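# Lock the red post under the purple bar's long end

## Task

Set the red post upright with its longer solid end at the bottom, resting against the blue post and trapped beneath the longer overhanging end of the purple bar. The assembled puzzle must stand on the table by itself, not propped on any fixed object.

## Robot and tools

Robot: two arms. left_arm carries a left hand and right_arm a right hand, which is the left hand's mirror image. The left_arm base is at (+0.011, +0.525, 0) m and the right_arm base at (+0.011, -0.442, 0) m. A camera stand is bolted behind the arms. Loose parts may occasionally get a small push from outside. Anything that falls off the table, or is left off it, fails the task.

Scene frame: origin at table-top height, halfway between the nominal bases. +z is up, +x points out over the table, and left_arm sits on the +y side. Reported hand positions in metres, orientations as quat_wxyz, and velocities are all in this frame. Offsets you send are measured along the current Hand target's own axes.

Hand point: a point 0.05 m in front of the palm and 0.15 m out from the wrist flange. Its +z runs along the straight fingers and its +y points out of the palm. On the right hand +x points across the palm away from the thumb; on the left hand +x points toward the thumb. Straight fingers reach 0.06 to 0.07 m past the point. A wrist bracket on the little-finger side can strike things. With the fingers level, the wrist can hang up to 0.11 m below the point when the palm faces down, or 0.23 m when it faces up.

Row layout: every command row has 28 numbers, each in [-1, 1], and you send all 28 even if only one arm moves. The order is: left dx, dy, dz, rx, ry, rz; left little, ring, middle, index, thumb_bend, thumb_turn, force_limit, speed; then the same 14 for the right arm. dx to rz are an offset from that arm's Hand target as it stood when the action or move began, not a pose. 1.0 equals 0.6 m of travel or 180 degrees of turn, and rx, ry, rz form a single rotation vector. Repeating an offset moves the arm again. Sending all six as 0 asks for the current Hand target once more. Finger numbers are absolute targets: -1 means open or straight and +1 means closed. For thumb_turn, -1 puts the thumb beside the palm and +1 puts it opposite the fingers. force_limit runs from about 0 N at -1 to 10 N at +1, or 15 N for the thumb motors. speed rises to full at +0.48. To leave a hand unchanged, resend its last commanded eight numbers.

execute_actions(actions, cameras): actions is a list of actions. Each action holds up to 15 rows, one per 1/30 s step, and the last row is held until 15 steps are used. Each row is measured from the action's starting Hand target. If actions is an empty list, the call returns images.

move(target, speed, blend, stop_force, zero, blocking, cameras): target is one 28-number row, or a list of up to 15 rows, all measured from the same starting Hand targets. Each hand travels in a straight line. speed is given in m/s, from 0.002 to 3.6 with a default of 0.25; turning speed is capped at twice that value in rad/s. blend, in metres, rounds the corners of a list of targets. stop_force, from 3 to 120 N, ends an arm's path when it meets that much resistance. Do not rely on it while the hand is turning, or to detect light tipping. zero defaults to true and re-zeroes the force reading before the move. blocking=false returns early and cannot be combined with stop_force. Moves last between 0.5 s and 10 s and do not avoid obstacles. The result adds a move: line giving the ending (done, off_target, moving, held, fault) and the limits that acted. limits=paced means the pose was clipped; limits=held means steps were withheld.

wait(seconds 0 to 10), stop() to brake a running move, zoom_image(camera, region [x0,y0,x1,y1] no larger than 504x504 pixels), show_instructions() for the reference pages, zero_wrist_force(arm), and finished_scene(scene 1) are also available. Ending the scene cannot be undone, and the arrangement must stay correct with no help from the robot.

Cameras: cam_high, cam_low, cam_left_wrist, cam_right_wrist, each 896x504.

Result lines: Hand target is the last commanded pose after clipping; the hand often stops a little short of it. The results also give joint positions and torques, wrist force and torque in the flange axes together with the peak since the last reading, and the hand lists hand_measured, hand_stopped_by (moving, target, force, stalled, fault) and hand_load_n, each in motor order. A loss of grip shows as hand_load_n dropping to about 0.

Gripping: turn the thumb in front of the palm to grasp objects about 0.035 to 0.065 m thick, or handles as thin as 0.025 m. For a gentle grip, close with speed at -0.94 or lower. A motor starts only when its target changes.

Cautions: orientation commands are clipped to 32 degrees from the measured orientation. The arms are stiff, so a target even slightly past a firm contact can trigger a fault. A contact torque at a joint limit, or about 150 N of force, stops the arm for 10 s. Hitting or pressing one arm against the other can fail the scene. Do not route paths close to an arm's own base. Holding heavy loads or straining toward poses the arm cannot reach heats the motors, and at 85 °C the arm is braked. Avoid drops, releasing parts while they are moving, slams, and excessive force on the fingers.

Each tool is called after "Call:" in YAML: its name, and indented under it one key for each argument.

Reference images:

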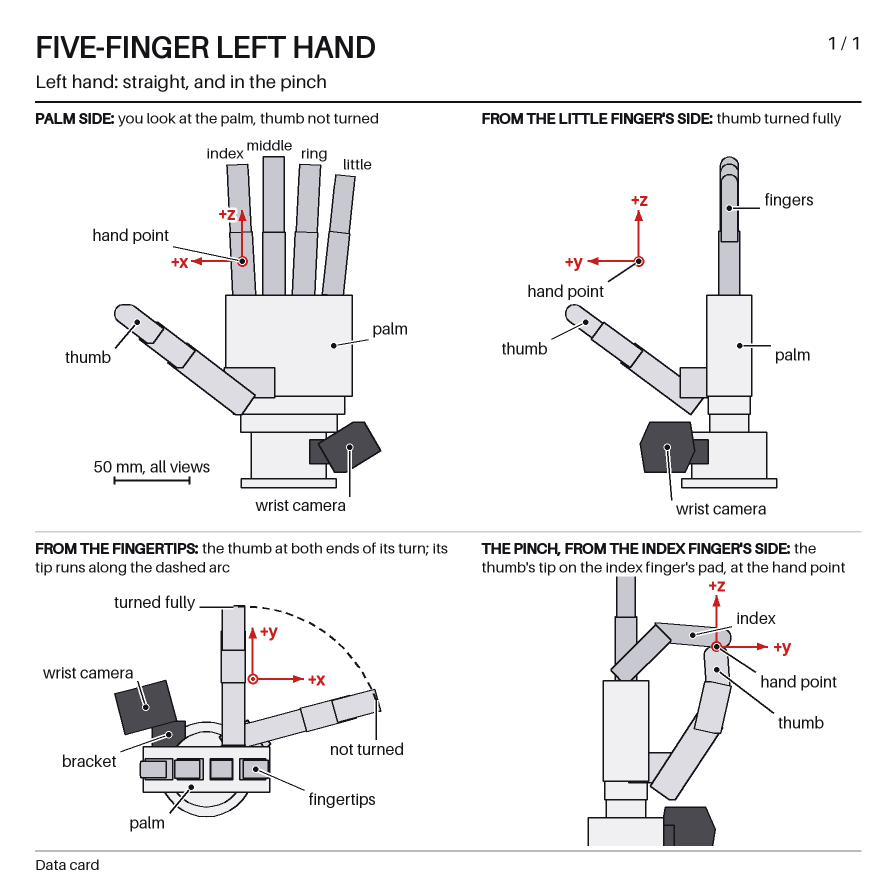

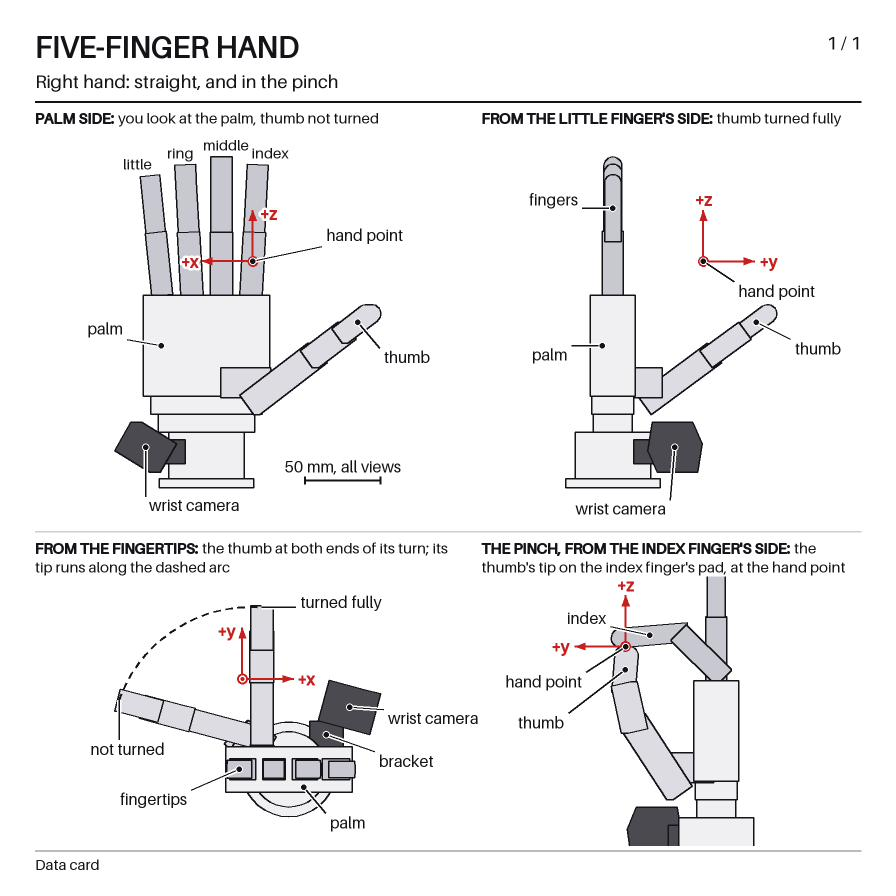

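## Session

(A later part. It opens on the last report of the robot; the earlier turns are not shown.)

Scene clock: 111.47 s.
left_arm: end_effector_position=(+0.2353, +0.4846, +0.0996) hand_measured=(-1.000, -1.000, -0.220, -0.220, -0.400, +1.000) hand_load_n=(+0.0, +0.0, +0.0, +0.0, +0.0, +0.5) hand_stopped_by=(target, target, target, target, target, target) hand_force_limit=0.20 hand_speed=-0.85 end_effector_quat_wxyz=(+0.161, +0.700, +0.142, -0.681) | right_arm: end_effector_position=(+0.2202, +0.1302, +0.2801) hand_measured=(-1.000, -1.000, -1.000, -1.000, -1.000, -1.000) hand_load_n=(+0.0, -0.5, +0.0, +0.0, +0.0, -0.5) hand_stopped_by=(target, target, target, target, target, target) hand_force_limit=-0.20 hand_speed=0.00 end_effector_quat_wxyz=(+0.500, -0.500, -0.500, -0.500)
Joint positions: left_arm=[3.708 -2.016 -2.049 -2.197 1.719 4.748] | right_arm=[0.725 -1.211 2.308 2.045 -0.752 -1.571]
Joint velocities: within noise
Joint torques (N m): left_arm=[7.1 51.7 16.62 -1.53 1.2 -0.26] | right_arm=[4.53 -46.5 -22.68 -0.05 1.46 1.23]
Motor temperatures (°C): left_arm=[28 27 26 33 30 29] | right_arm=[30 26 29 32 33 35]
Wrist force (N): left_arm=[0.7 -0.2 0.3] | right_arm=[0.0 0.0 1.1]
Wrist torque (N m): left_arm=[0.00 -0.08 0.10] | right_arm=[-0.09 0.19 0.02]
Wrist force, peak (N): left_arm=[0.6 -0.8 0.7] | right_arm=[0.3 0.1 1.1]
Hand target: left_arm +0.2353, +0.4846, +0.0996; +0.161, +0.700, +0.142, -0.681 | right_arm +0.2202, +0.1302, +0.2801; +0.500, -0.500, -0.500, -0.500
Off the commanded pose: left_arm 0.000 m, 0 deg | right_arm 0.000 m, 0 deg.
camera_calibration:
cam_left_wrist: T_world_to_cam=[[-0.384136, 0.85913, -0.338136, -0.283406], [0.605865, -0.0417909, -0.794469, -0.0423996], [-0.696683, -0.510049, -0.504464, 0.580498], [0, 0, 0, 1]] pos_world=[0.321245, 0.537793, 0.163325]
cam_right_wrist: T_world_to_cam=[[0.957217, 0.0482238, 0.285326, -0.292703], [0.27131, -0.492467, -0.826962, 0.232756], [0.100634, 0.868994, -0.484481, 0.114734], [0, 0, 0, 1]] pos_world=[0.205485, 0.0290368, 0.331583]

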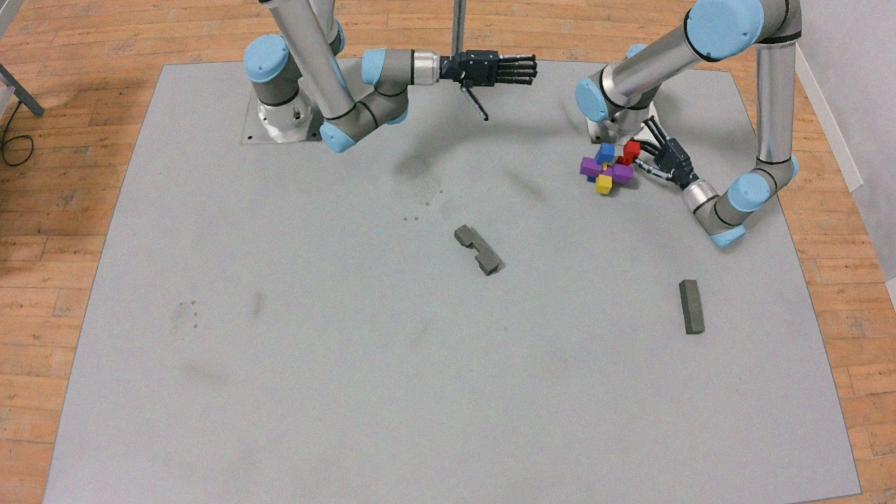

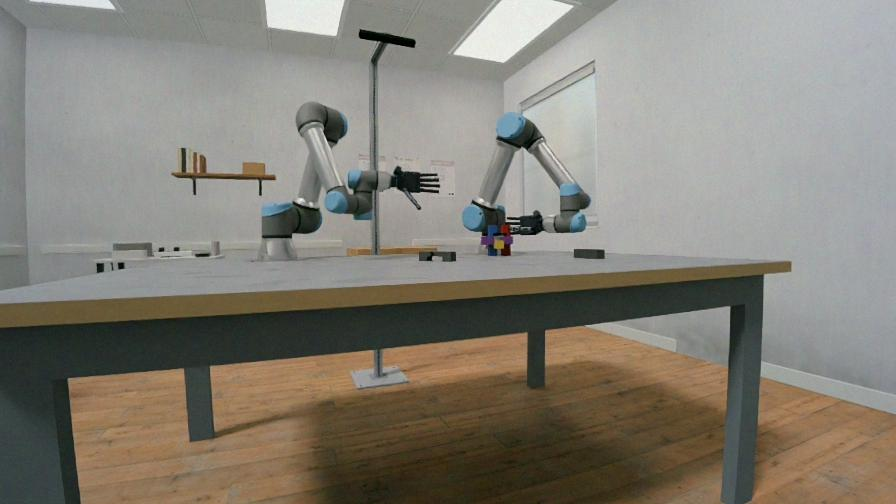

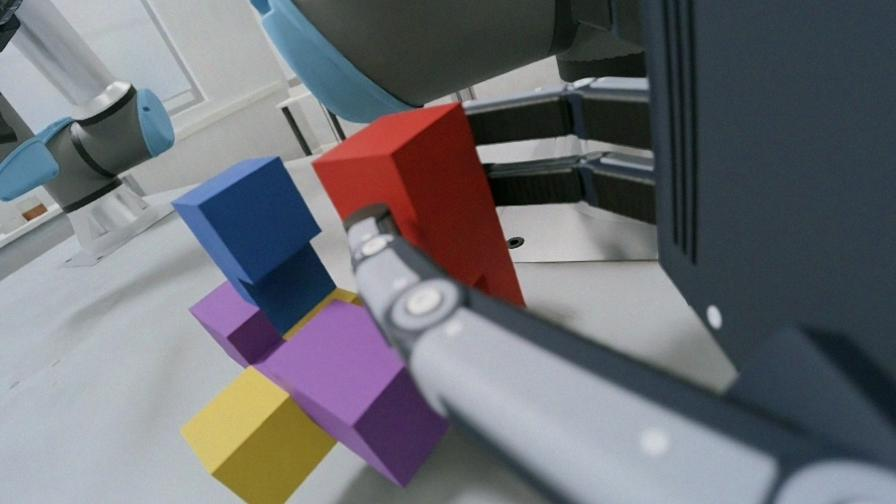

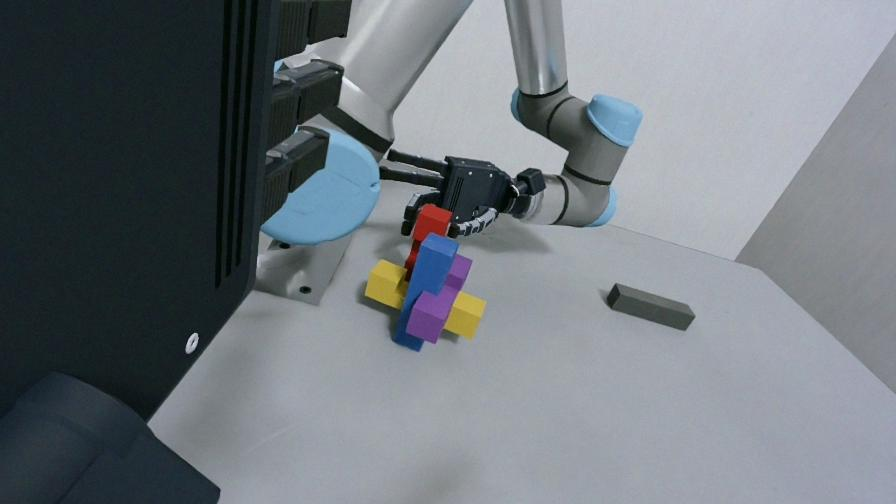

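Call:
execute_actions:
  actions:
    - [[0,0,0,0,0,0,-1,-1,-0.22,-0.22,-0.335,1,-0.3,-0.85,0,0,0,0,0,0,-1,-1,-1,-1,-1,-1,-0.2,0]]
    - [[0,0,0,0,0,0,-1,-1,0.3,0.3,-0.335,1,-0.3,-0.93,0,0,0,0,0,0,-1,-1,-1,-1,-1,-1,-0.2,0]]
    - [[0,0,0,0,0,0,-1,-1,0.3,0.3,-0.335,1,-0.3,-0.93,0,0,0,0,0,0,-1,-1,-1,-1,-1,-1,-0.2,0]]
    - [[0,0,0,0,0,0,-1,-1,0.3,0.3,-0.335,1,-0.3,-0.93,0,0,0,0,0,0,-1,-1,-1,-1,-1,-1,-0.2,0]]
  cameras: ["cam_right_wrist","cam_low","cam_high","cam_left_wrist"]

Call:
zoom_image:
  camera: "cam_right_wrist"
  region: [370, 170, 480, 310]

Call:
zoom_image:
  camera: "cam_low"
  region: [480, 208, 540, 260]

Scene clock: 114.30 s.
left_arm: end_effector_position=(+0.2353, +0.4846, +0.0996) hand_measured=(-1.000, -1.000, -0.118, -0.110, -0.338, +1.000) hand_load_n=(+0.0, +0.0, +4.0, +3.5, +5.5, -0.5) hand_stopped_by=(target, target, force, force, target, target) hand_force_limit=-0.30 hand_speed=-0.93 end_effector_quat_wxyz=(+0.161, +0.700, +0.142, -0.681) | right_arm: end_effector_position=(+0.2202, +0.1302, +0.2801) hand_measured=(-1.000, -1.000, -1.000, -1.000, -1.000, -1.000) hand_load_n=(+0.0, +0.5, +0.0, +0.0, +0.0, +0.0) hand_stopped_by=(target, target, target, target, target, target) hand_force_limit=-0.20 hand_speed=0.00 end_effector_quat_wxyz=(+0.500, -0.500, -0.500, -0.500)
Joint positions: left_arm=[3.708 -2.016 -2.049 -2.197 1.719 4.748] | right_arm=[0.725 -1.211 2.308 2.045 -0.752 -1.571]
Joint torques (N m): left_arm=[6.93 50.33 8.06 -1.39 1.22 -0.21] | right_arm=[5.34 -46.38 -21.52 0.06 1.55 1.2]
Wrist force (N): left_arm=[1.0 -0.6 0.5] | right_arm=[0.2 0.0 0.9]
Wrist torque (N m): left_arm=[-0.08 -0.09 0.12] | right_arm=[-0.08 0.17 0.03]
Wrist force, peak (N): left_arm=[1.1 -0.7 0.7] | right_arm=[0.3 0.1 1.3]
Hand target: left_arm +0.2353, +0.4846, +0.0996; +0.161, +0.700, +0.142, -0.681 | right_arm +0.2202, +0.1302, +0.2801; +0.500, -0.500, -0.500, -0.500
Off the commanded pose: left_arm 0.000 m, 0 deg | right_arm 0.000 m, 0 deg.
Step readings (end_effector_position of left_arm | right_arm):
0: (+0.2353, +0.4846, +0.0996) | (+0.2202, +0.1302, +0.2801)
1: (+0.2353, +0.4846, +0.0996) | (+0.2202, +0.1302, +0.2801)
2: (+0.2353, +0.4846, +0.0996) | (+0.2202, +0.1302, +0.2801)
4: (+0.2353, +0.4846, +0.0996) | (+0.2202, +0.1302, +0.2801)
8: (+0.2353, +0.4846, +0.0996) | (+0.2202, +0.1302, +0.2801)
15: (+0.2353, +0.4846, +0.0996) | (+0.2202, +0.1302, +0.2801)
16: (+0.2353, +0.4846, +0.0996) | (+0.2202, +0.1302, +0.2801)
17: (+0.2353, +0.4846, +0.0996) | (+0.2202, +0.1302, +0.2801)
19: (+0.2353, +0.4846, +0.0996) | (+0.2202, +0.1302, +0.2801)
23: (+0.2353, +0.4846, +0.0996) | (+0.2202, +0.1302, +0.2801)
30: (+0.2353, +0.4846, +0.0996) | (+0.2202, +0.1302, +0.2801)
31: (+0.2353, +0.4846, +0.0996) | (+0.2202, +0.1302, +0.2801)
32: (+0.2353, +0.4846, +0.0996) | (+0.2202, +0.1302, +0.2801)
34: (+0.2353, +0.4846, +0.0996) | (+0.2202, +0.1302, +0.2801)
38: (+0.2353, +0.4846, +0.0996) | (+0.2202, +0.1302, +0.2801)
45: (+0.2353, +0.4846, +0.0996) | (+0.2202, +0.1302, +0.2801)
46: (+0.2353, +0.4846, +0.0996) | (+0.2202, +0.1302, +0.2801)
47: (+0.2353, +0.4846, +0.0996) | (+0.2202, +0.1302, +0.2801)
49: (+0.2353, +0.4846, +0.0996) | (+0.2202, +0.1302, +0.2801)
53: (+0.2353, +0.4846, +0.0996) | (+0.2202, +0.1302, +0.2801)
60: (+0.2353, +0.4846, +0.0996) | (+0.2202, +0.1302, +0.2801)
camera_calibration:
cam_left_wrist: T_world_to_cam=[[-0.384136, 0.85913, -0.338136, -0.283406], [0.605865, -0.0417909, -0.794469, -0.0423996], [-0.696683, -0.510049, -0.504464, 0.580498], [0, 0, 0, 1]] pos_world=[0.321245, 0.537793, 0.163325]
cam_right_wrist: T_world_to_cam=[[0.957217, 0.0482238, 0.285326, -0.292703], [0.27131, -0.492467, -0.826962, 0.232756], [0.100634, 0.868994, -0.484481, 0.114734], [0, 0, 0, 1]] pos_world=[0.205485, 0.0290368, 0.331583]

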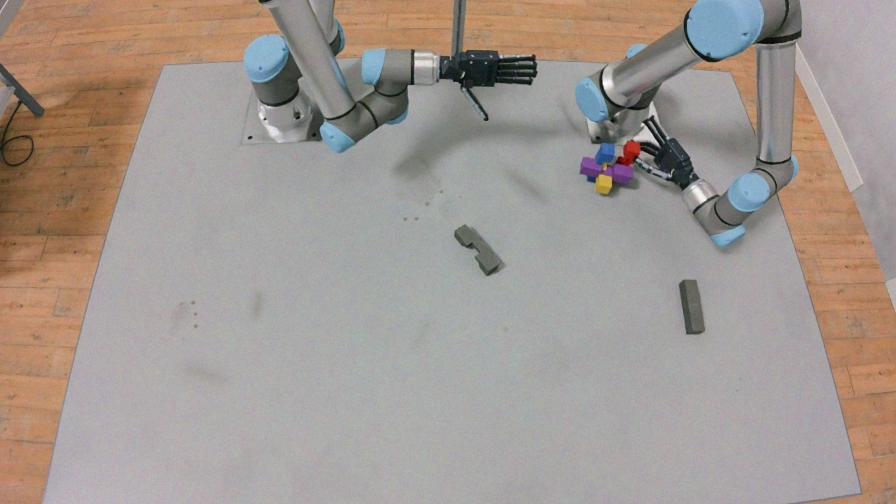

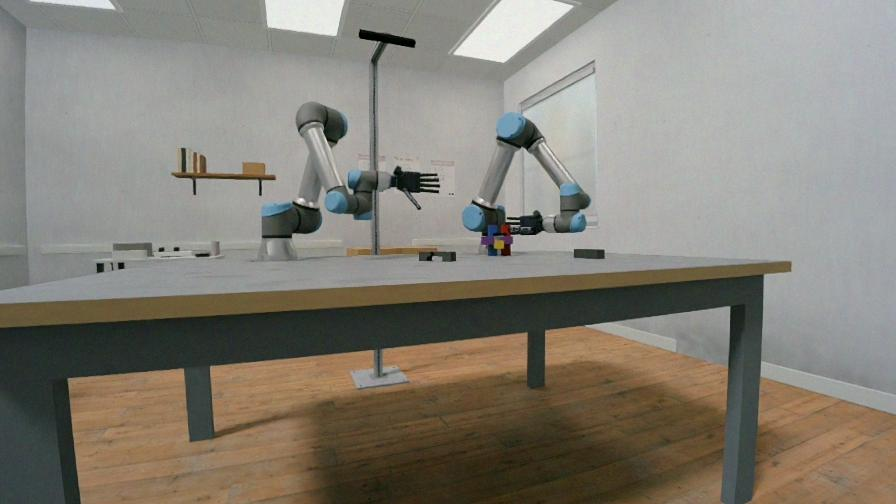

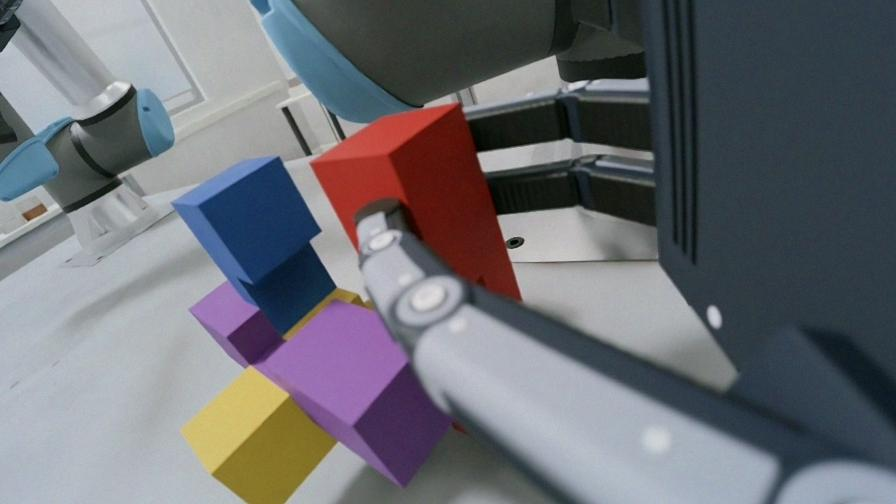

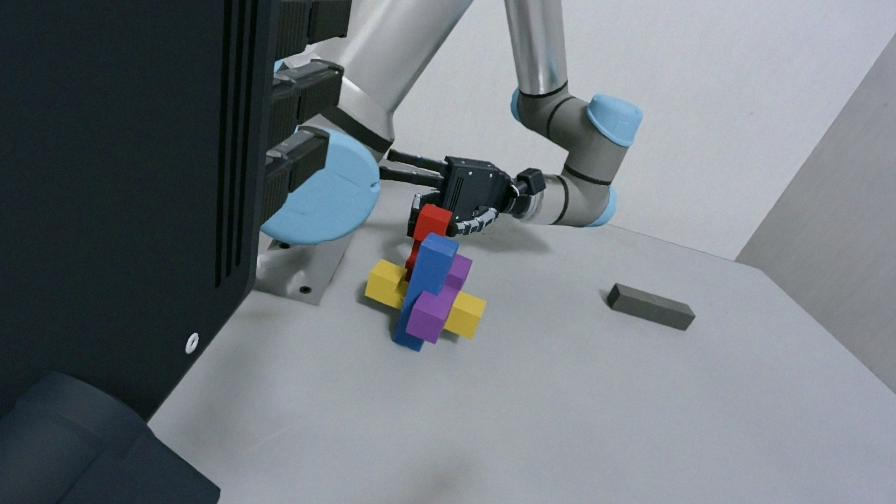

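Scaled by 3.600 from the camera's 896x504 image, which has a finer 1280x720 frame.

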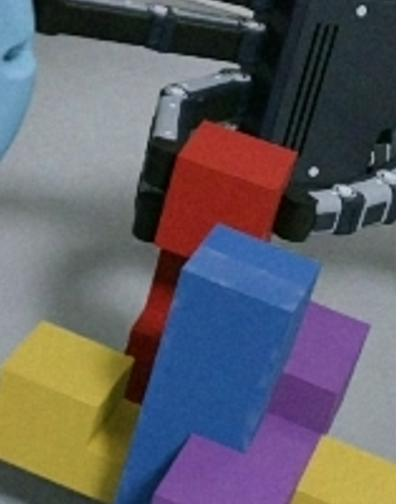

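Scaled by 8.400 from the camera's 896x504 image, which has a finer 1280x720 frame.

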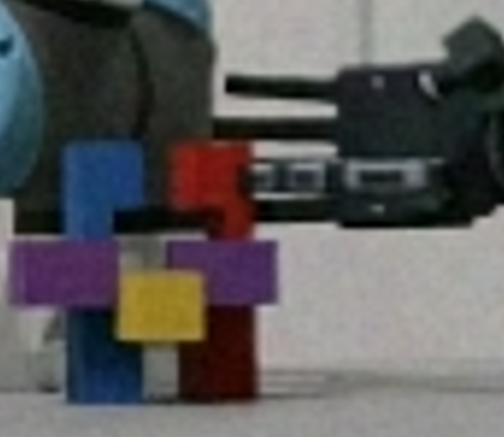

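Call:
move:
  target: [0.00095,0.01605,-0.02127,0,0,0,-1,-1,0.3,0.3,-0.335,1,-0.3,-0.93,0,0,0,0,0,0,-1,-1,-1,-1,-1,-1,-0.2,0]
  speed: 0.03
  cameras: ["cam_right_wrist","cam_low","cam_high","cam_left_wrist"]

Call:
zoom_image:
  camera: "cam_right_wrist"
  region: [370, 190, 490, 350]

Call:
zoom_image:
  camera: "cam_high"
  region: [575, 130, 655, 200]

Call:
zoom_image:
  camera: "cam_left_wrist"
  region: [150, 80, 600, 504]

Scene clock: 115.73 s.
left_arm: end_effector_position=(+0.2510, +0.4811, +0.0996) hand_measured=(-1.000, -1.000, -0.118, -0.110, -0.338, +1.000) hand_load_n=(+0.0, +0.0, +4.0, +4.0, +5.5, +0.5) hand_stopped_by=(target, target, force, force, target, target) hand_force_limit=-0.30 hand_speed=-0.93 end_effector_quat_wxyz=(+0.161, +0.700, +0.142, -0.681) end_effector_velocity=(-0.003, +0.001, -0.001) end_effector_angular_velocity=(-0.001, +0.001, -0.003) | right_arm: end_effector_position=(+0.2202, +0.1302, +0.2801) hand_measured=(-1.000, -1.000, -1.000, -1.000, -1.000, -1.000) hand_load_n=(+0.0, +0.0, +0.0, +0.0, +0.0, +0.0) hand_stopped_by=(target, target, target, target, target, target) hand_force_limit=-0.20 hand_speed=0.00 end_effector_quat_wxyz=(+0.500, -0.500, -0.500, -0.500)
Joint positions: left_arm=[3.682 -2.04 -2.006 -2.216 1.692 4.747] | right_arm=[0.725 -1.211 2.308 2.045 -0.752 -1.571]
Joint velocities: left_arm=[0.003 0.001 -0.006 0.004 0.006 0] | right_arm=[within noise]
Joint torques (N m): left_arm=[6.95 47.57 1.25 0.12 1.33 -0.37] | right_arm=[5.82 -45.45 -20.94 0 1.62 1.14]
Wrist force (N): left_arm=[-0.7 -1.0 0.8] | right_arm=[0.4 0.0 1.0]
Wrist torque (N m): left_arm=[-0.05 -0.10 0.08] | right_arm=[-0.09 0.14 0.04]
Wrist force, peak (N): left_arm=[1.1 -0.5 1.3] | right_arm=[0.5 0.1 1.1]
Hand target: left_arm +0.2509, +0.4811, +0.0996; +0.161, +0.700, +0.142, -0.681 | right_arm +0.2202, +0.1302, +0.2801; +0.500, -0.500, -0.500, -0.500
Off the commanded pose: left_arm 0.000 m, 0 deg | right_arm 0.000 m, 0 deg.
move: done
camera_calibration:
cam_left_wrist: T_world_to_cam=[[-0.384247, 0.859075, -0.338148, -0.2743], [0.605596, -0.0419247, -0.794667, -0.0518649], [-0.696856, -0.510129, -0.504143, 0.589702], [0, 0, 0, 1]] pos_world=[0.336947, 0.534294, 0.163325]
cam_right_wrist: T_world_to_cam=[[0.957217, 0.0482238, 0.285326, -0.292703], [0.27131, -0.492467, -0.826962, 0.232756], [0.100634, 0.868994, -0.484481, 0.114734], [0, 0, 0, 1]] pos_world=[0.205485, 0.0290368, 0.331583]

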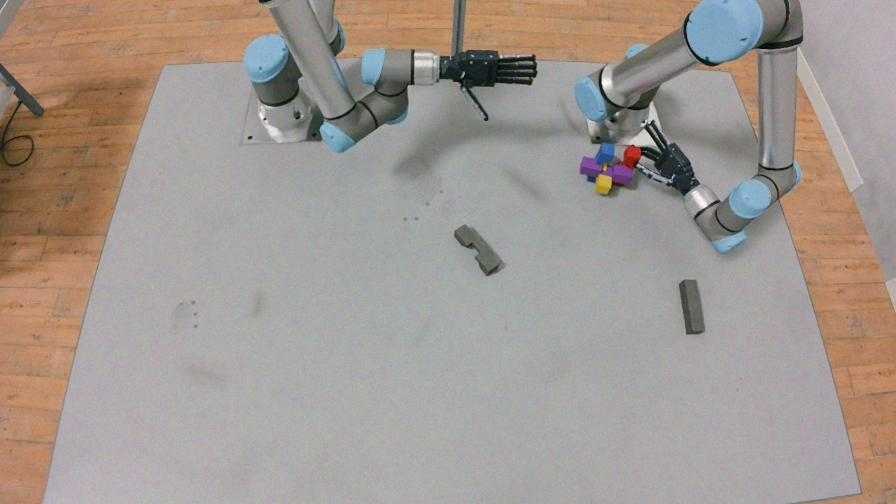

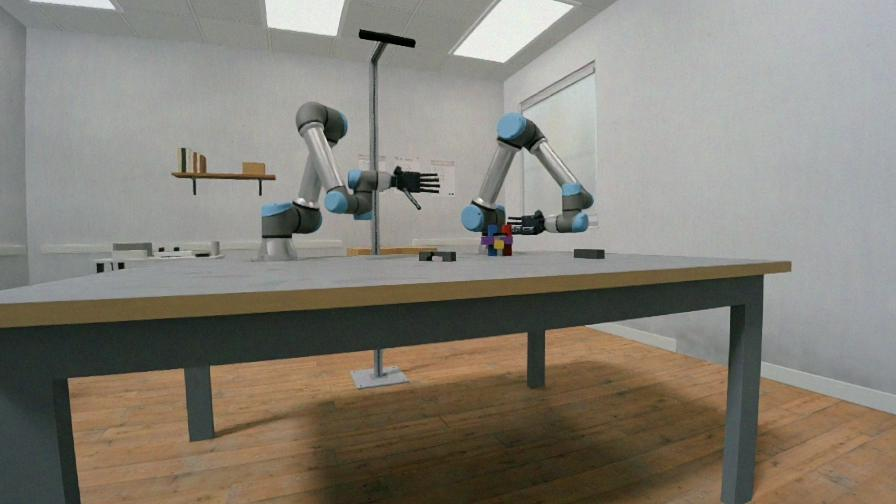

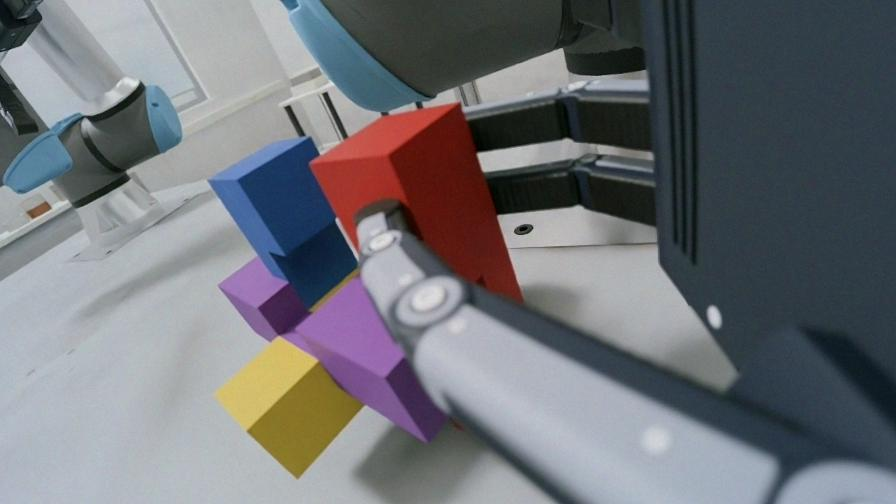

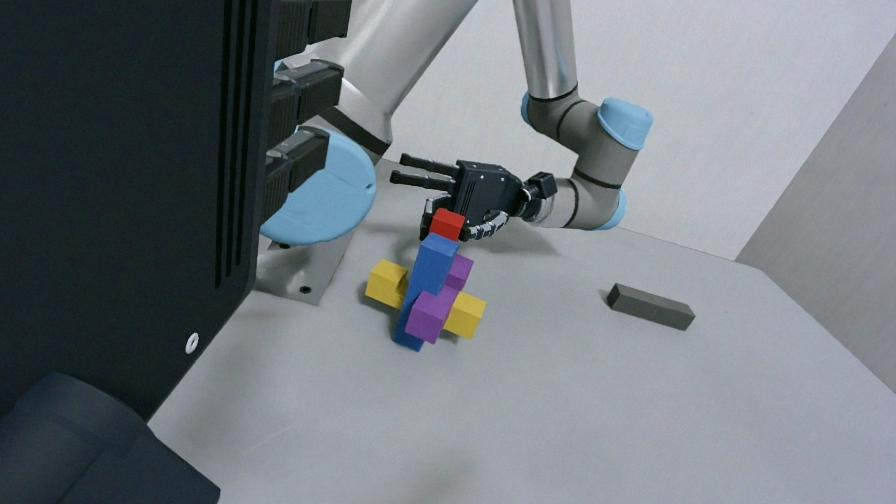

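Scaled by 3.150 from the camera's 896x504 image, which has a finer 1280x720 frame.

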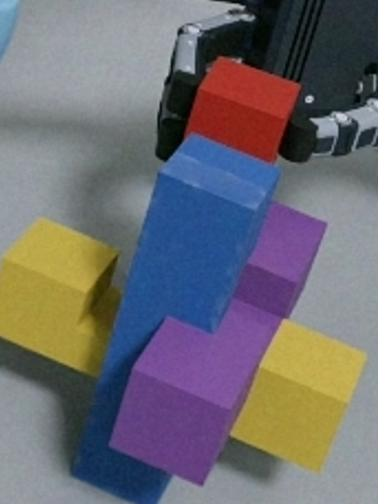

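Scaled by 6.300 from the camera's 896x504 image, which has a finer 1280x720 frame.

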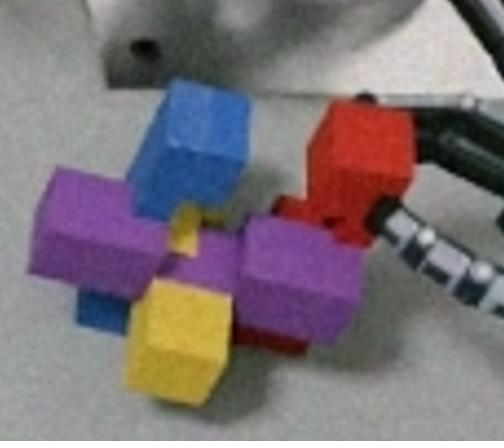

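Scaled by 1.120 from the camera's 896x504 image, which has a finer 1280x720 frame.

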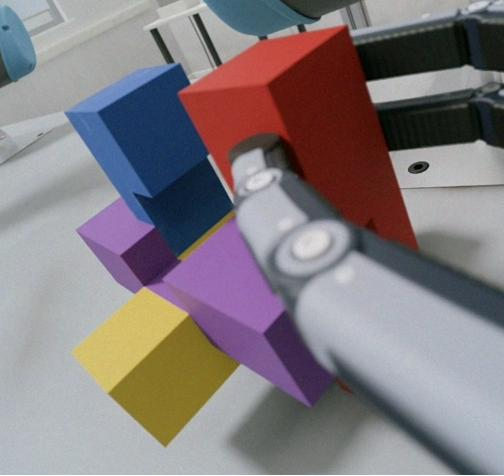

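Call:
move:
  target:
    - [0.0,0.0,-0.0009,0.01665,-0.0005,0.0003,-1,-1,0.3,0.3,-0.335,1,-0.3,-0.93,0,0,0,0,0,0,-1,-1,-1,-1,-1,-1,-0.2,0]
    - [0.0003,0.007,-0.0102,0.01665,-0.0005,0.0003,-1,-1,0.3,0.3,-0.335,1,-0.3,-0.93,0,0,0,0,0,0,-1,-1,-1,-1,-1,-1,-0.2,0]
  speed: 0.02
  cameras: ["cam_right_wrist","cam_low","cam_high","cam_left_wrist"]

Call:
zoom_image:
  camera: "cam_right_wrist"
  region: [370, 190, 490, 350]

Call:
zoom_image:
  camera: "cam_high"
  region: [575, 130, 655, 200]

Call:
zoom_image:
  camera: "cam_low"
  region: [480, 208, 540, 260]

Scene clock: 118.53 s.
left_arm: end_effector_position=(+0.2584, +0.4799, +0.0997) hand_measured=(-1.000, -1.000, -0.118, -0.110, -0.338, +1.000) hand_load_n=(+0.0, +0.0, +3.5, +4.5, +5.5, +0.0) hand_stopped_by=(target, target, force, force, target, target) hand_force_limit=-0.30 hand_speed=-0.93 end_effector_quat_wxyz=(+0.143, +0.704, +0.123, -0.685) | right_arm: end_effector_position=(+0.2202, +0.1302, +0.2801) hand_measured=(-1.000, -1.000, -1.000, -1.000, -1.000, -1.000) hand_load_n=(+0.0, +0.0, +0.0, +0.0, +0.0, +0.0) hand_stopped_by=(target, target, target, target, target, target) hand_force_limit=-0.20 hand_speed=0.00 end_effector_quat_wxyz=(+0.500, -0.500, -0.500, -0.500)
Joint positions: left_arm=[3.641 -2.06 -1.969 -2.233 1.704 4.747] | right_arm=[0.725 -1.211 2.308 2.045 -0.752 -1.571]
Joint torques (N m): left_arm=[7.36 38.91 -0.14 0.01 1.33 -0.35] | right_arm=[5.32 -46.03 -19.73 -0.24 1.56 1.08]
Wrist force (N): left_arm=[-1.6 -0.6 1.3] | right_arm=[0.0 -0.1 0.9]
Wrist torque (N m): left_arm=[-0.04 -0.16 0.07] | right_arm=[-0.11 0.20 0.01]
Wrist force, peak (N): left_arm=[-2.7 -1.5 0.3] | right_arm=[0.6 0.1 1.2]
Hand target: left_arm +0.2582, +0.4799, +0.0997; +0.143, +0.704, +0.123, -0.685 | right_arm +0.2202, +0.1302, +0.2801; +0.500, -0.500, -0.500, -0.500
Off the commanded pose: left_arm 0.000 m, 0 deg | right_arm 0.000 m, 0 deg.
move: done
camera_calibration:
cam_left_wrist: T_world_to_cam=[[-0.338641, 0.878126, -0.337961, -0.2913], [0.602746, -0.073354, -0.794554, -0.0405307], [-0.72251, -0.472773, -0.504446, 0.582969], [0, 0, 0, 1]] pos_world=[0.346984, 0.528437, 0.163425]
cam_right_wrist: T_world_to_cam=[[0.957217, 0.0482238, 0.285326, -0.292703], [0.27131, -0.492467, -0.826962, 0.232756], [0.100634, 0.868994, -0.484481, 0.114734], [0, 0, 0, 1]] pos_world=[0.205485, 0.0290368, 0.331583]

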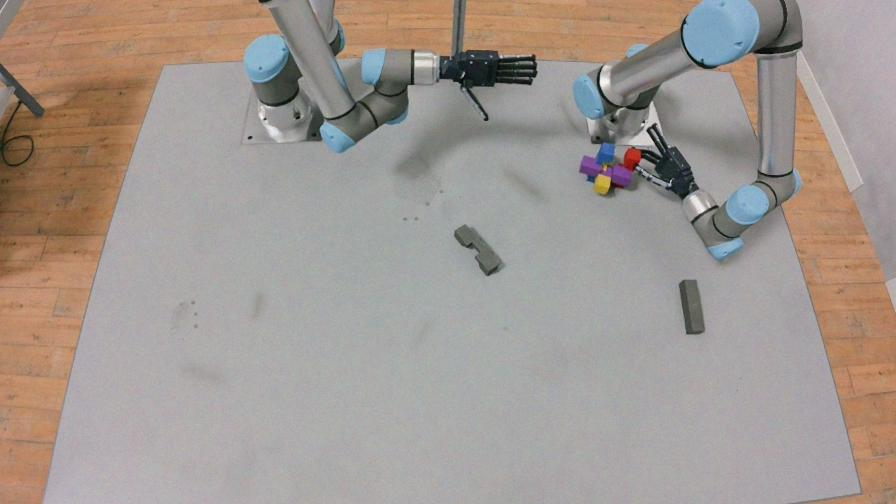

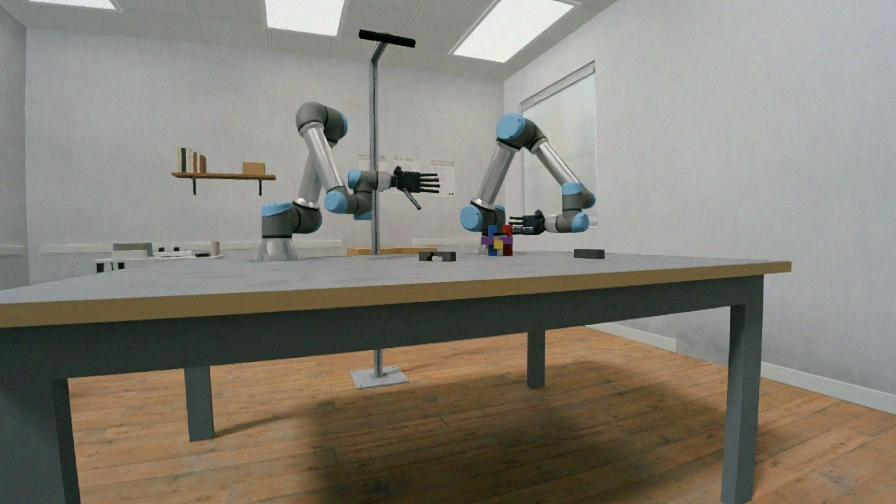

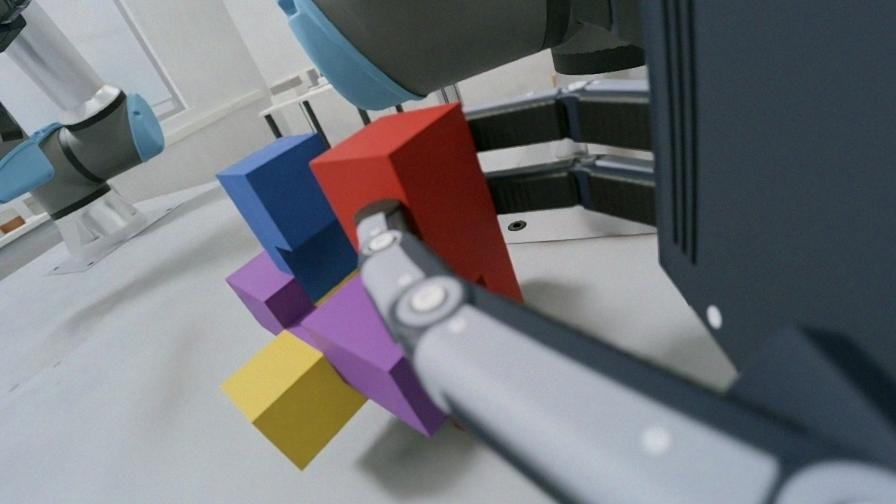

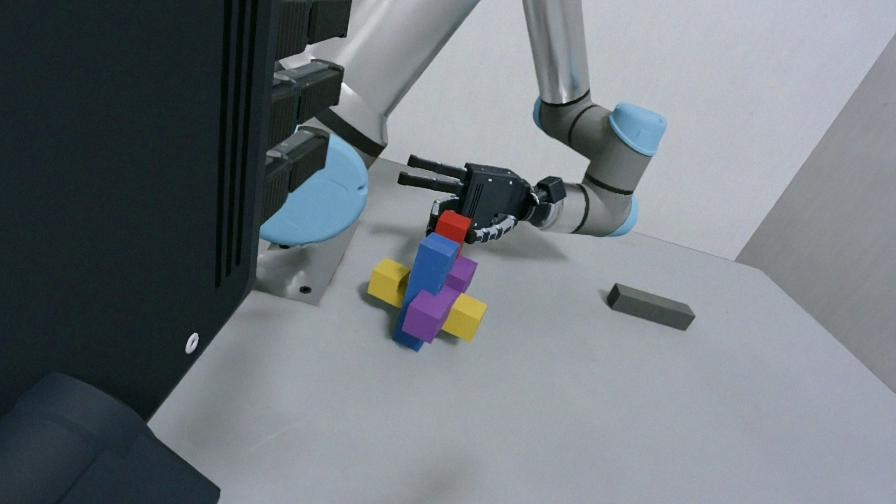

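Scaled by 3.150 from the camera's 896x504 image, which has a finer 1280x720 frame.

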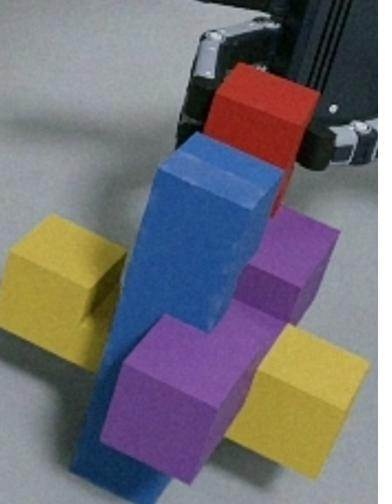

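Scaled by 6.300 from the camera's 896x504 image, which has a finer 1280x720 frame.

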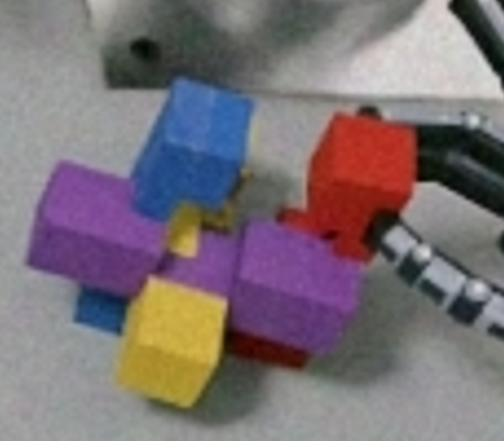

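Scaled by 8.400 from the camera's 896x504 image, which has a finer 1280x720 frame.

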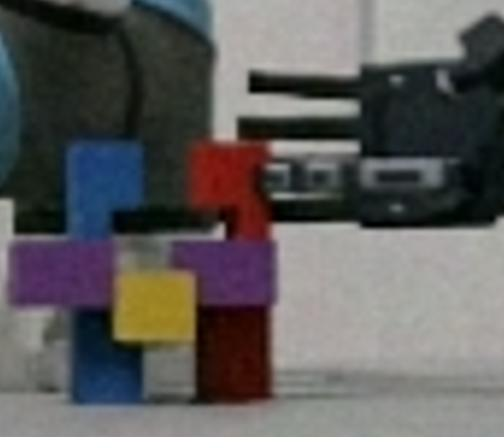

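Call:
move:
  target: [0,0,0,0,0,0,-1,-1,0.3,0.3,-0.335,1,-0.3,-0.93,-0.2167,0.233,0.25,0.1667,0,0,-1,-1,-1,-1,-1,-1,-0.2,0]
  speed: 0.25
  cameras: ["cam_right_wrist"]

Call:
zoom_image:
  camera: "cam_right_wrist"
  region: [300, 120, 620, 400]

Scene clock: 121.30 s.
left_arm: end_effector_position=(+0.2582, +0.4799, +0.0997) hand_measured=(-1.000, -1.000, -0.118, -0.110, -0.338, +1.000) hand_load_n=(+0.0, +0.0, +3.5, +4.0, +5.5, +0.0) hand_stopped_by=(target, target, force, force, target, target) hand_force_limit=-0.30 hand_speed=-0.93 end_effector_quat_wxyz=(+0.143, +0.704, +0.123, -0.685) | right_arm: end_effector_position=(+0.3464, +0.2644, +0.1635) hand_measured=(-1.000, -1.000, -1.000, -1.000, -1.000, -1.000) hand_load_n=(+0.0, +0.0, +0.0, +0.0, +0.0, -0.5) hand_stopped_by=(target, target, target, target, target, target) hand_force_limit=-0.20 hand_speed=0.00 end_effector_quat_wxyz=(+0.602, -0.369, -0.604, -0.371)
Joint positions: left_arm=[3.641 -2.06 -1.97 -2.233 1.704 4.747] | right_arm=[0.607 -0.609 1.525 2.232 -0.165 -1.581]
Joint torques (N m): left_arm=[6.4 54.32 0.66 0.61 1.23 0.58] | right_arm=[-0.99 -46.7 -13.46 -0.42 0.03 0.25]
Wrist force (N): left_arm=[-1.6 -1.2 0.7] | right_arm=[0.8 -0.3 0.3]
Wrist torque (N m): left_arm=[-0.08 -0.19 0.10] | right_arm=[-0.07 0.11 0.09]
Wrist force, peak (N): left_arm=[-2.1 -1.4 0.2] | right_arm=[2.0 9.4 3.2]
Hand target: left_arm +0.2582, +0.4799, +0.0997; +0.143, +0.704, +0.123, -0.685 | right_arm +0.3464, +0.2644, +0.1635; +0.602, -0.369, -0.604, -0.371 (not the last commanded pose)
Off the commanded pose: left_arm 0.000 m, 0 deg | right_arm 0.025 m, 3 deg.
FORCE FAULT: contact force on the right arm reached its limit, and that arm stopped. The contact can be on any part of that arm, not only on its tool. That arm's remaining commands of this call were not run. That arm is still stopped at the end of this call. That arm stays stopped for about 10 more seconds. Until then a move that you send moves the other arm only, and its call returns only when the move has ended. Once the stop has ended, the next robot result says so. If the stop ends while you think or write, that arm runs what you send next, counted from a new Hand target: where the arm stands when the stop ends. While its stop runs, that arm, its gripper or tool too, takes no new command. Until it ends, the stop uses up actions while you think or wait. An arm that is not stopped still takes commands.
move: fault (right_arm)
camera_calibration:
cam_right_wrist: T_world_to_cam=[[0.830693, 0.475973, 0.288789, -0.456558], [0.467849, -0.31564, -0.825523, 0.0530938], [-0.301773, 0.820866, -0.484884, 0.0810717], [0, 0, 0, 1]] pos_world=[0.378885, 0.167519, 0.21499]
Images, in order (width x height): cam_right_wrist 896x504.

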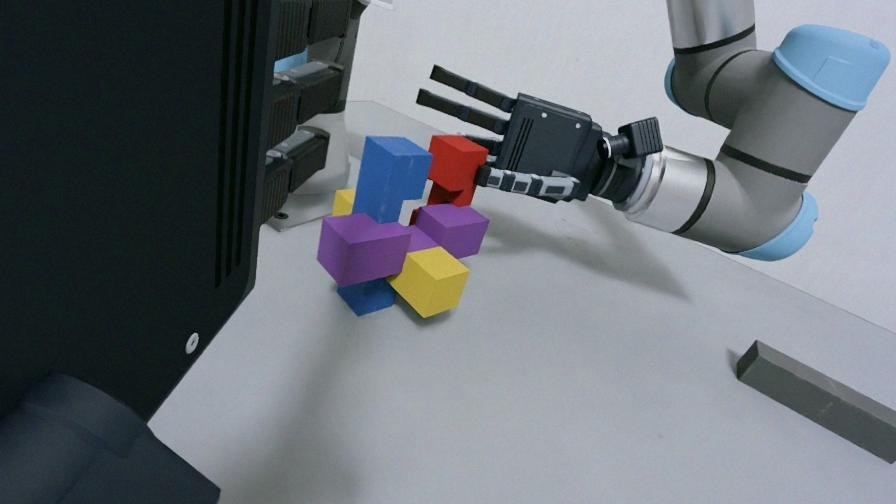

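Scaled by 1.575 from the camera's 896x504 image, which has a finer 1280x720 frame.

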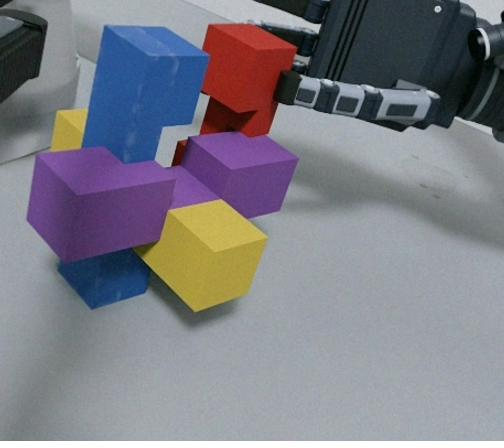

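Call:
zoom_image:
  camera: "cam_right_wrist"
  region: [395, 125, 505, 275]

Scaled by 3.360 from the camera's 896x504 image, which has a finer 1280x720 frame.

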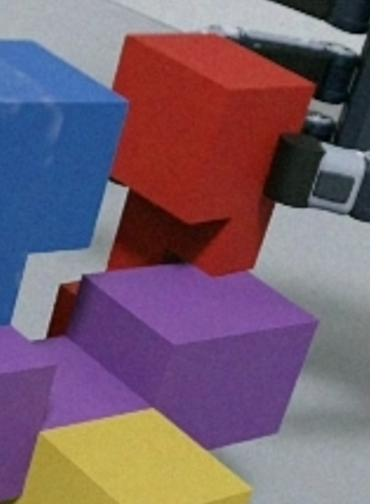

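Call:
zoom_image:
  camera: "cam_right_wrist"
  region: [420, 125, 500, 215]

Call:
zoom_image:
  camera: "cam_right_wrist"
  region: [310, 125, 440, 325]

Scaled by 5.600 from the camera's 896x504 image, which has a finer 1280x720 frame.

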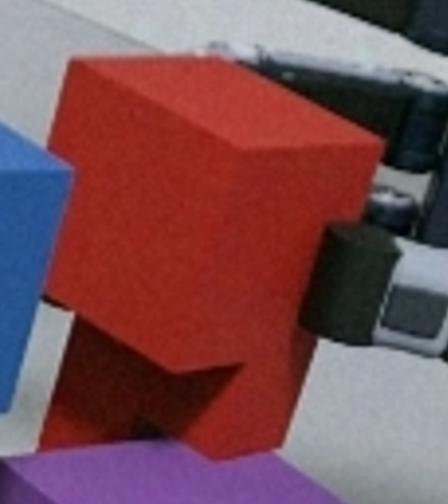

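Scaled by 2.520 from the camera's 896x504 image, which has a finer 1280x720 frame.

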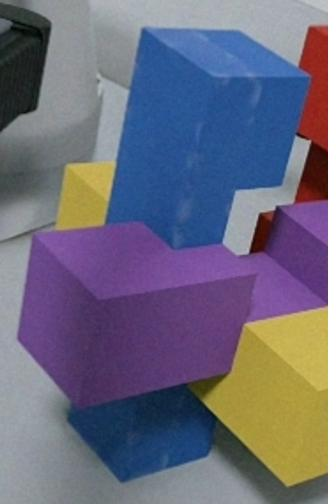

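Call:
wait:
  seconds: 4
  cameras: ["cam_high","cam_low"]

Scene clock: 128.43 s.
left_arm: end_effector_position=(+0.2582, +0.4799, +0.0997) hand_measured=(-1.000, -1.000, -0.118, -0.110, -0.338, +1.000) hand_load_n=(+0.0, +0.0, +4.0, +4.0, +5.5, +0.0) hand_stopped_by=(target, target, force, force, target, target) hand_force_limit=-0.30 hand_speed=-0.93 end_effector_quat_wxyz=(+0.143, +0.704, +0.123, -0.685) | right_arm: end_effector_position=(+0.3464, +0.2644, +0.1635) hand_measured=(-1.000, -1.000, -1.000, -1.000, -1.000, -1.000) hand_load_n=(+0.0, +0.0, +0.0, +0.0, +0.0, +0.0) hand_stopped_by=(target, target, target, target, target, target) hand_force_limit=-0.20 hand_speed=0.00 end_effector_quat_wxyz=(+0.602, -0.369, -0.604, -0.371)
Joint positions: left_arm=[3.641 -2.06 -1.97 -2.233 1.704 4.747] | right_arm=[0.607 -0.609 1.525 2.232 -0.165 -1.581]
Joint torques (N m): left_arm=[6.36 54.1 1.02 0.41 1.22 0.75] | right_arm=[-0.35 -46.89 -14.37 -0.41 0.09 0.16]
Wrist force (N): left_arm=[-1.7 -1.2 0.2] | right_arm=[0.4 -0.4 0.3]
Wrist torque (N m): left_arm=[-0.05 -0.22 0.11] | right_arm=[-0.08 0.14 0.07]
Wrist force, peak (N): left_arm=[-2.0 -1.7 0.7] | right_arm=[0.7 -0.5 0.3]
Hand target: left_arm +0.2582, +0.4799, +0.0997; +0.143, +0.704, +0.123, -0.685 | right_arm +0.3464, +0.2644, +0.1635; +0.602, -0.369, -0.604, -0.371 (not the last commanded pose)
Off the commanded pose: left_arm 0.000 m, 0 deg | right_arm 0.025 m, 3 deg.
FORCE FAULT, CONTINUED: the right arm was still stopped when this call began, by the force fault that an earlier result reported. Since the last result the stop counts as 14 of the actions that you can send in this scene. That arm is still stopped at the end of this call. That arm stays stopped for about 3 more seconds. If the stop ends while you think or write, that arm runs what you send next, counted from a new Hand target: where the arm stands when the stop ends. While its stop runs, that arm, its gripper or tool too, takes no new command.
wait: 4.00 s; at rest from the start
Images, in order (width x height): cam_high 896x504, cam_low 896x504.

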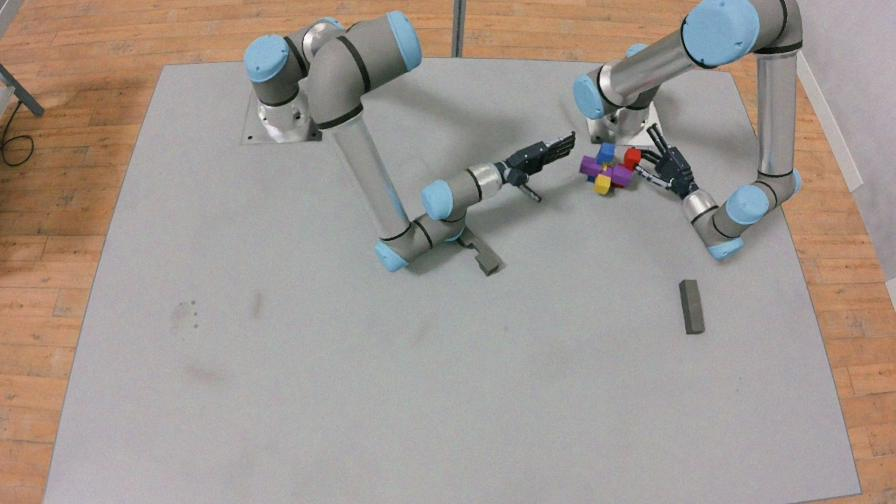

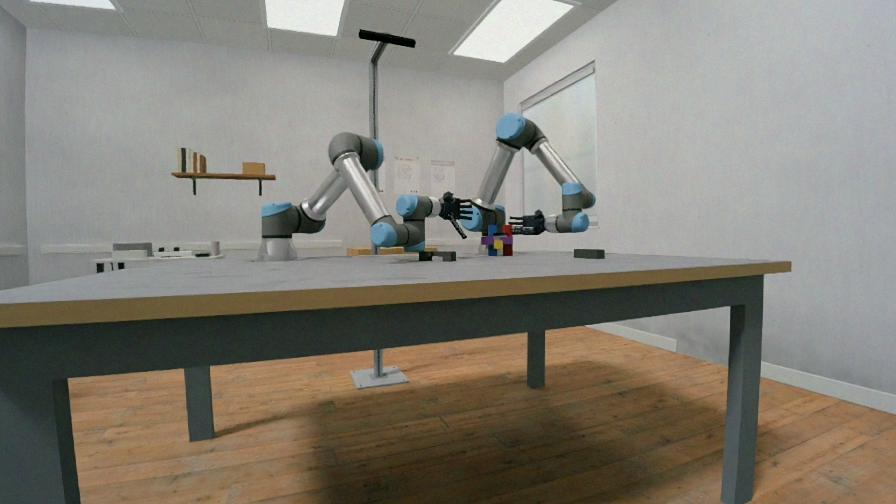

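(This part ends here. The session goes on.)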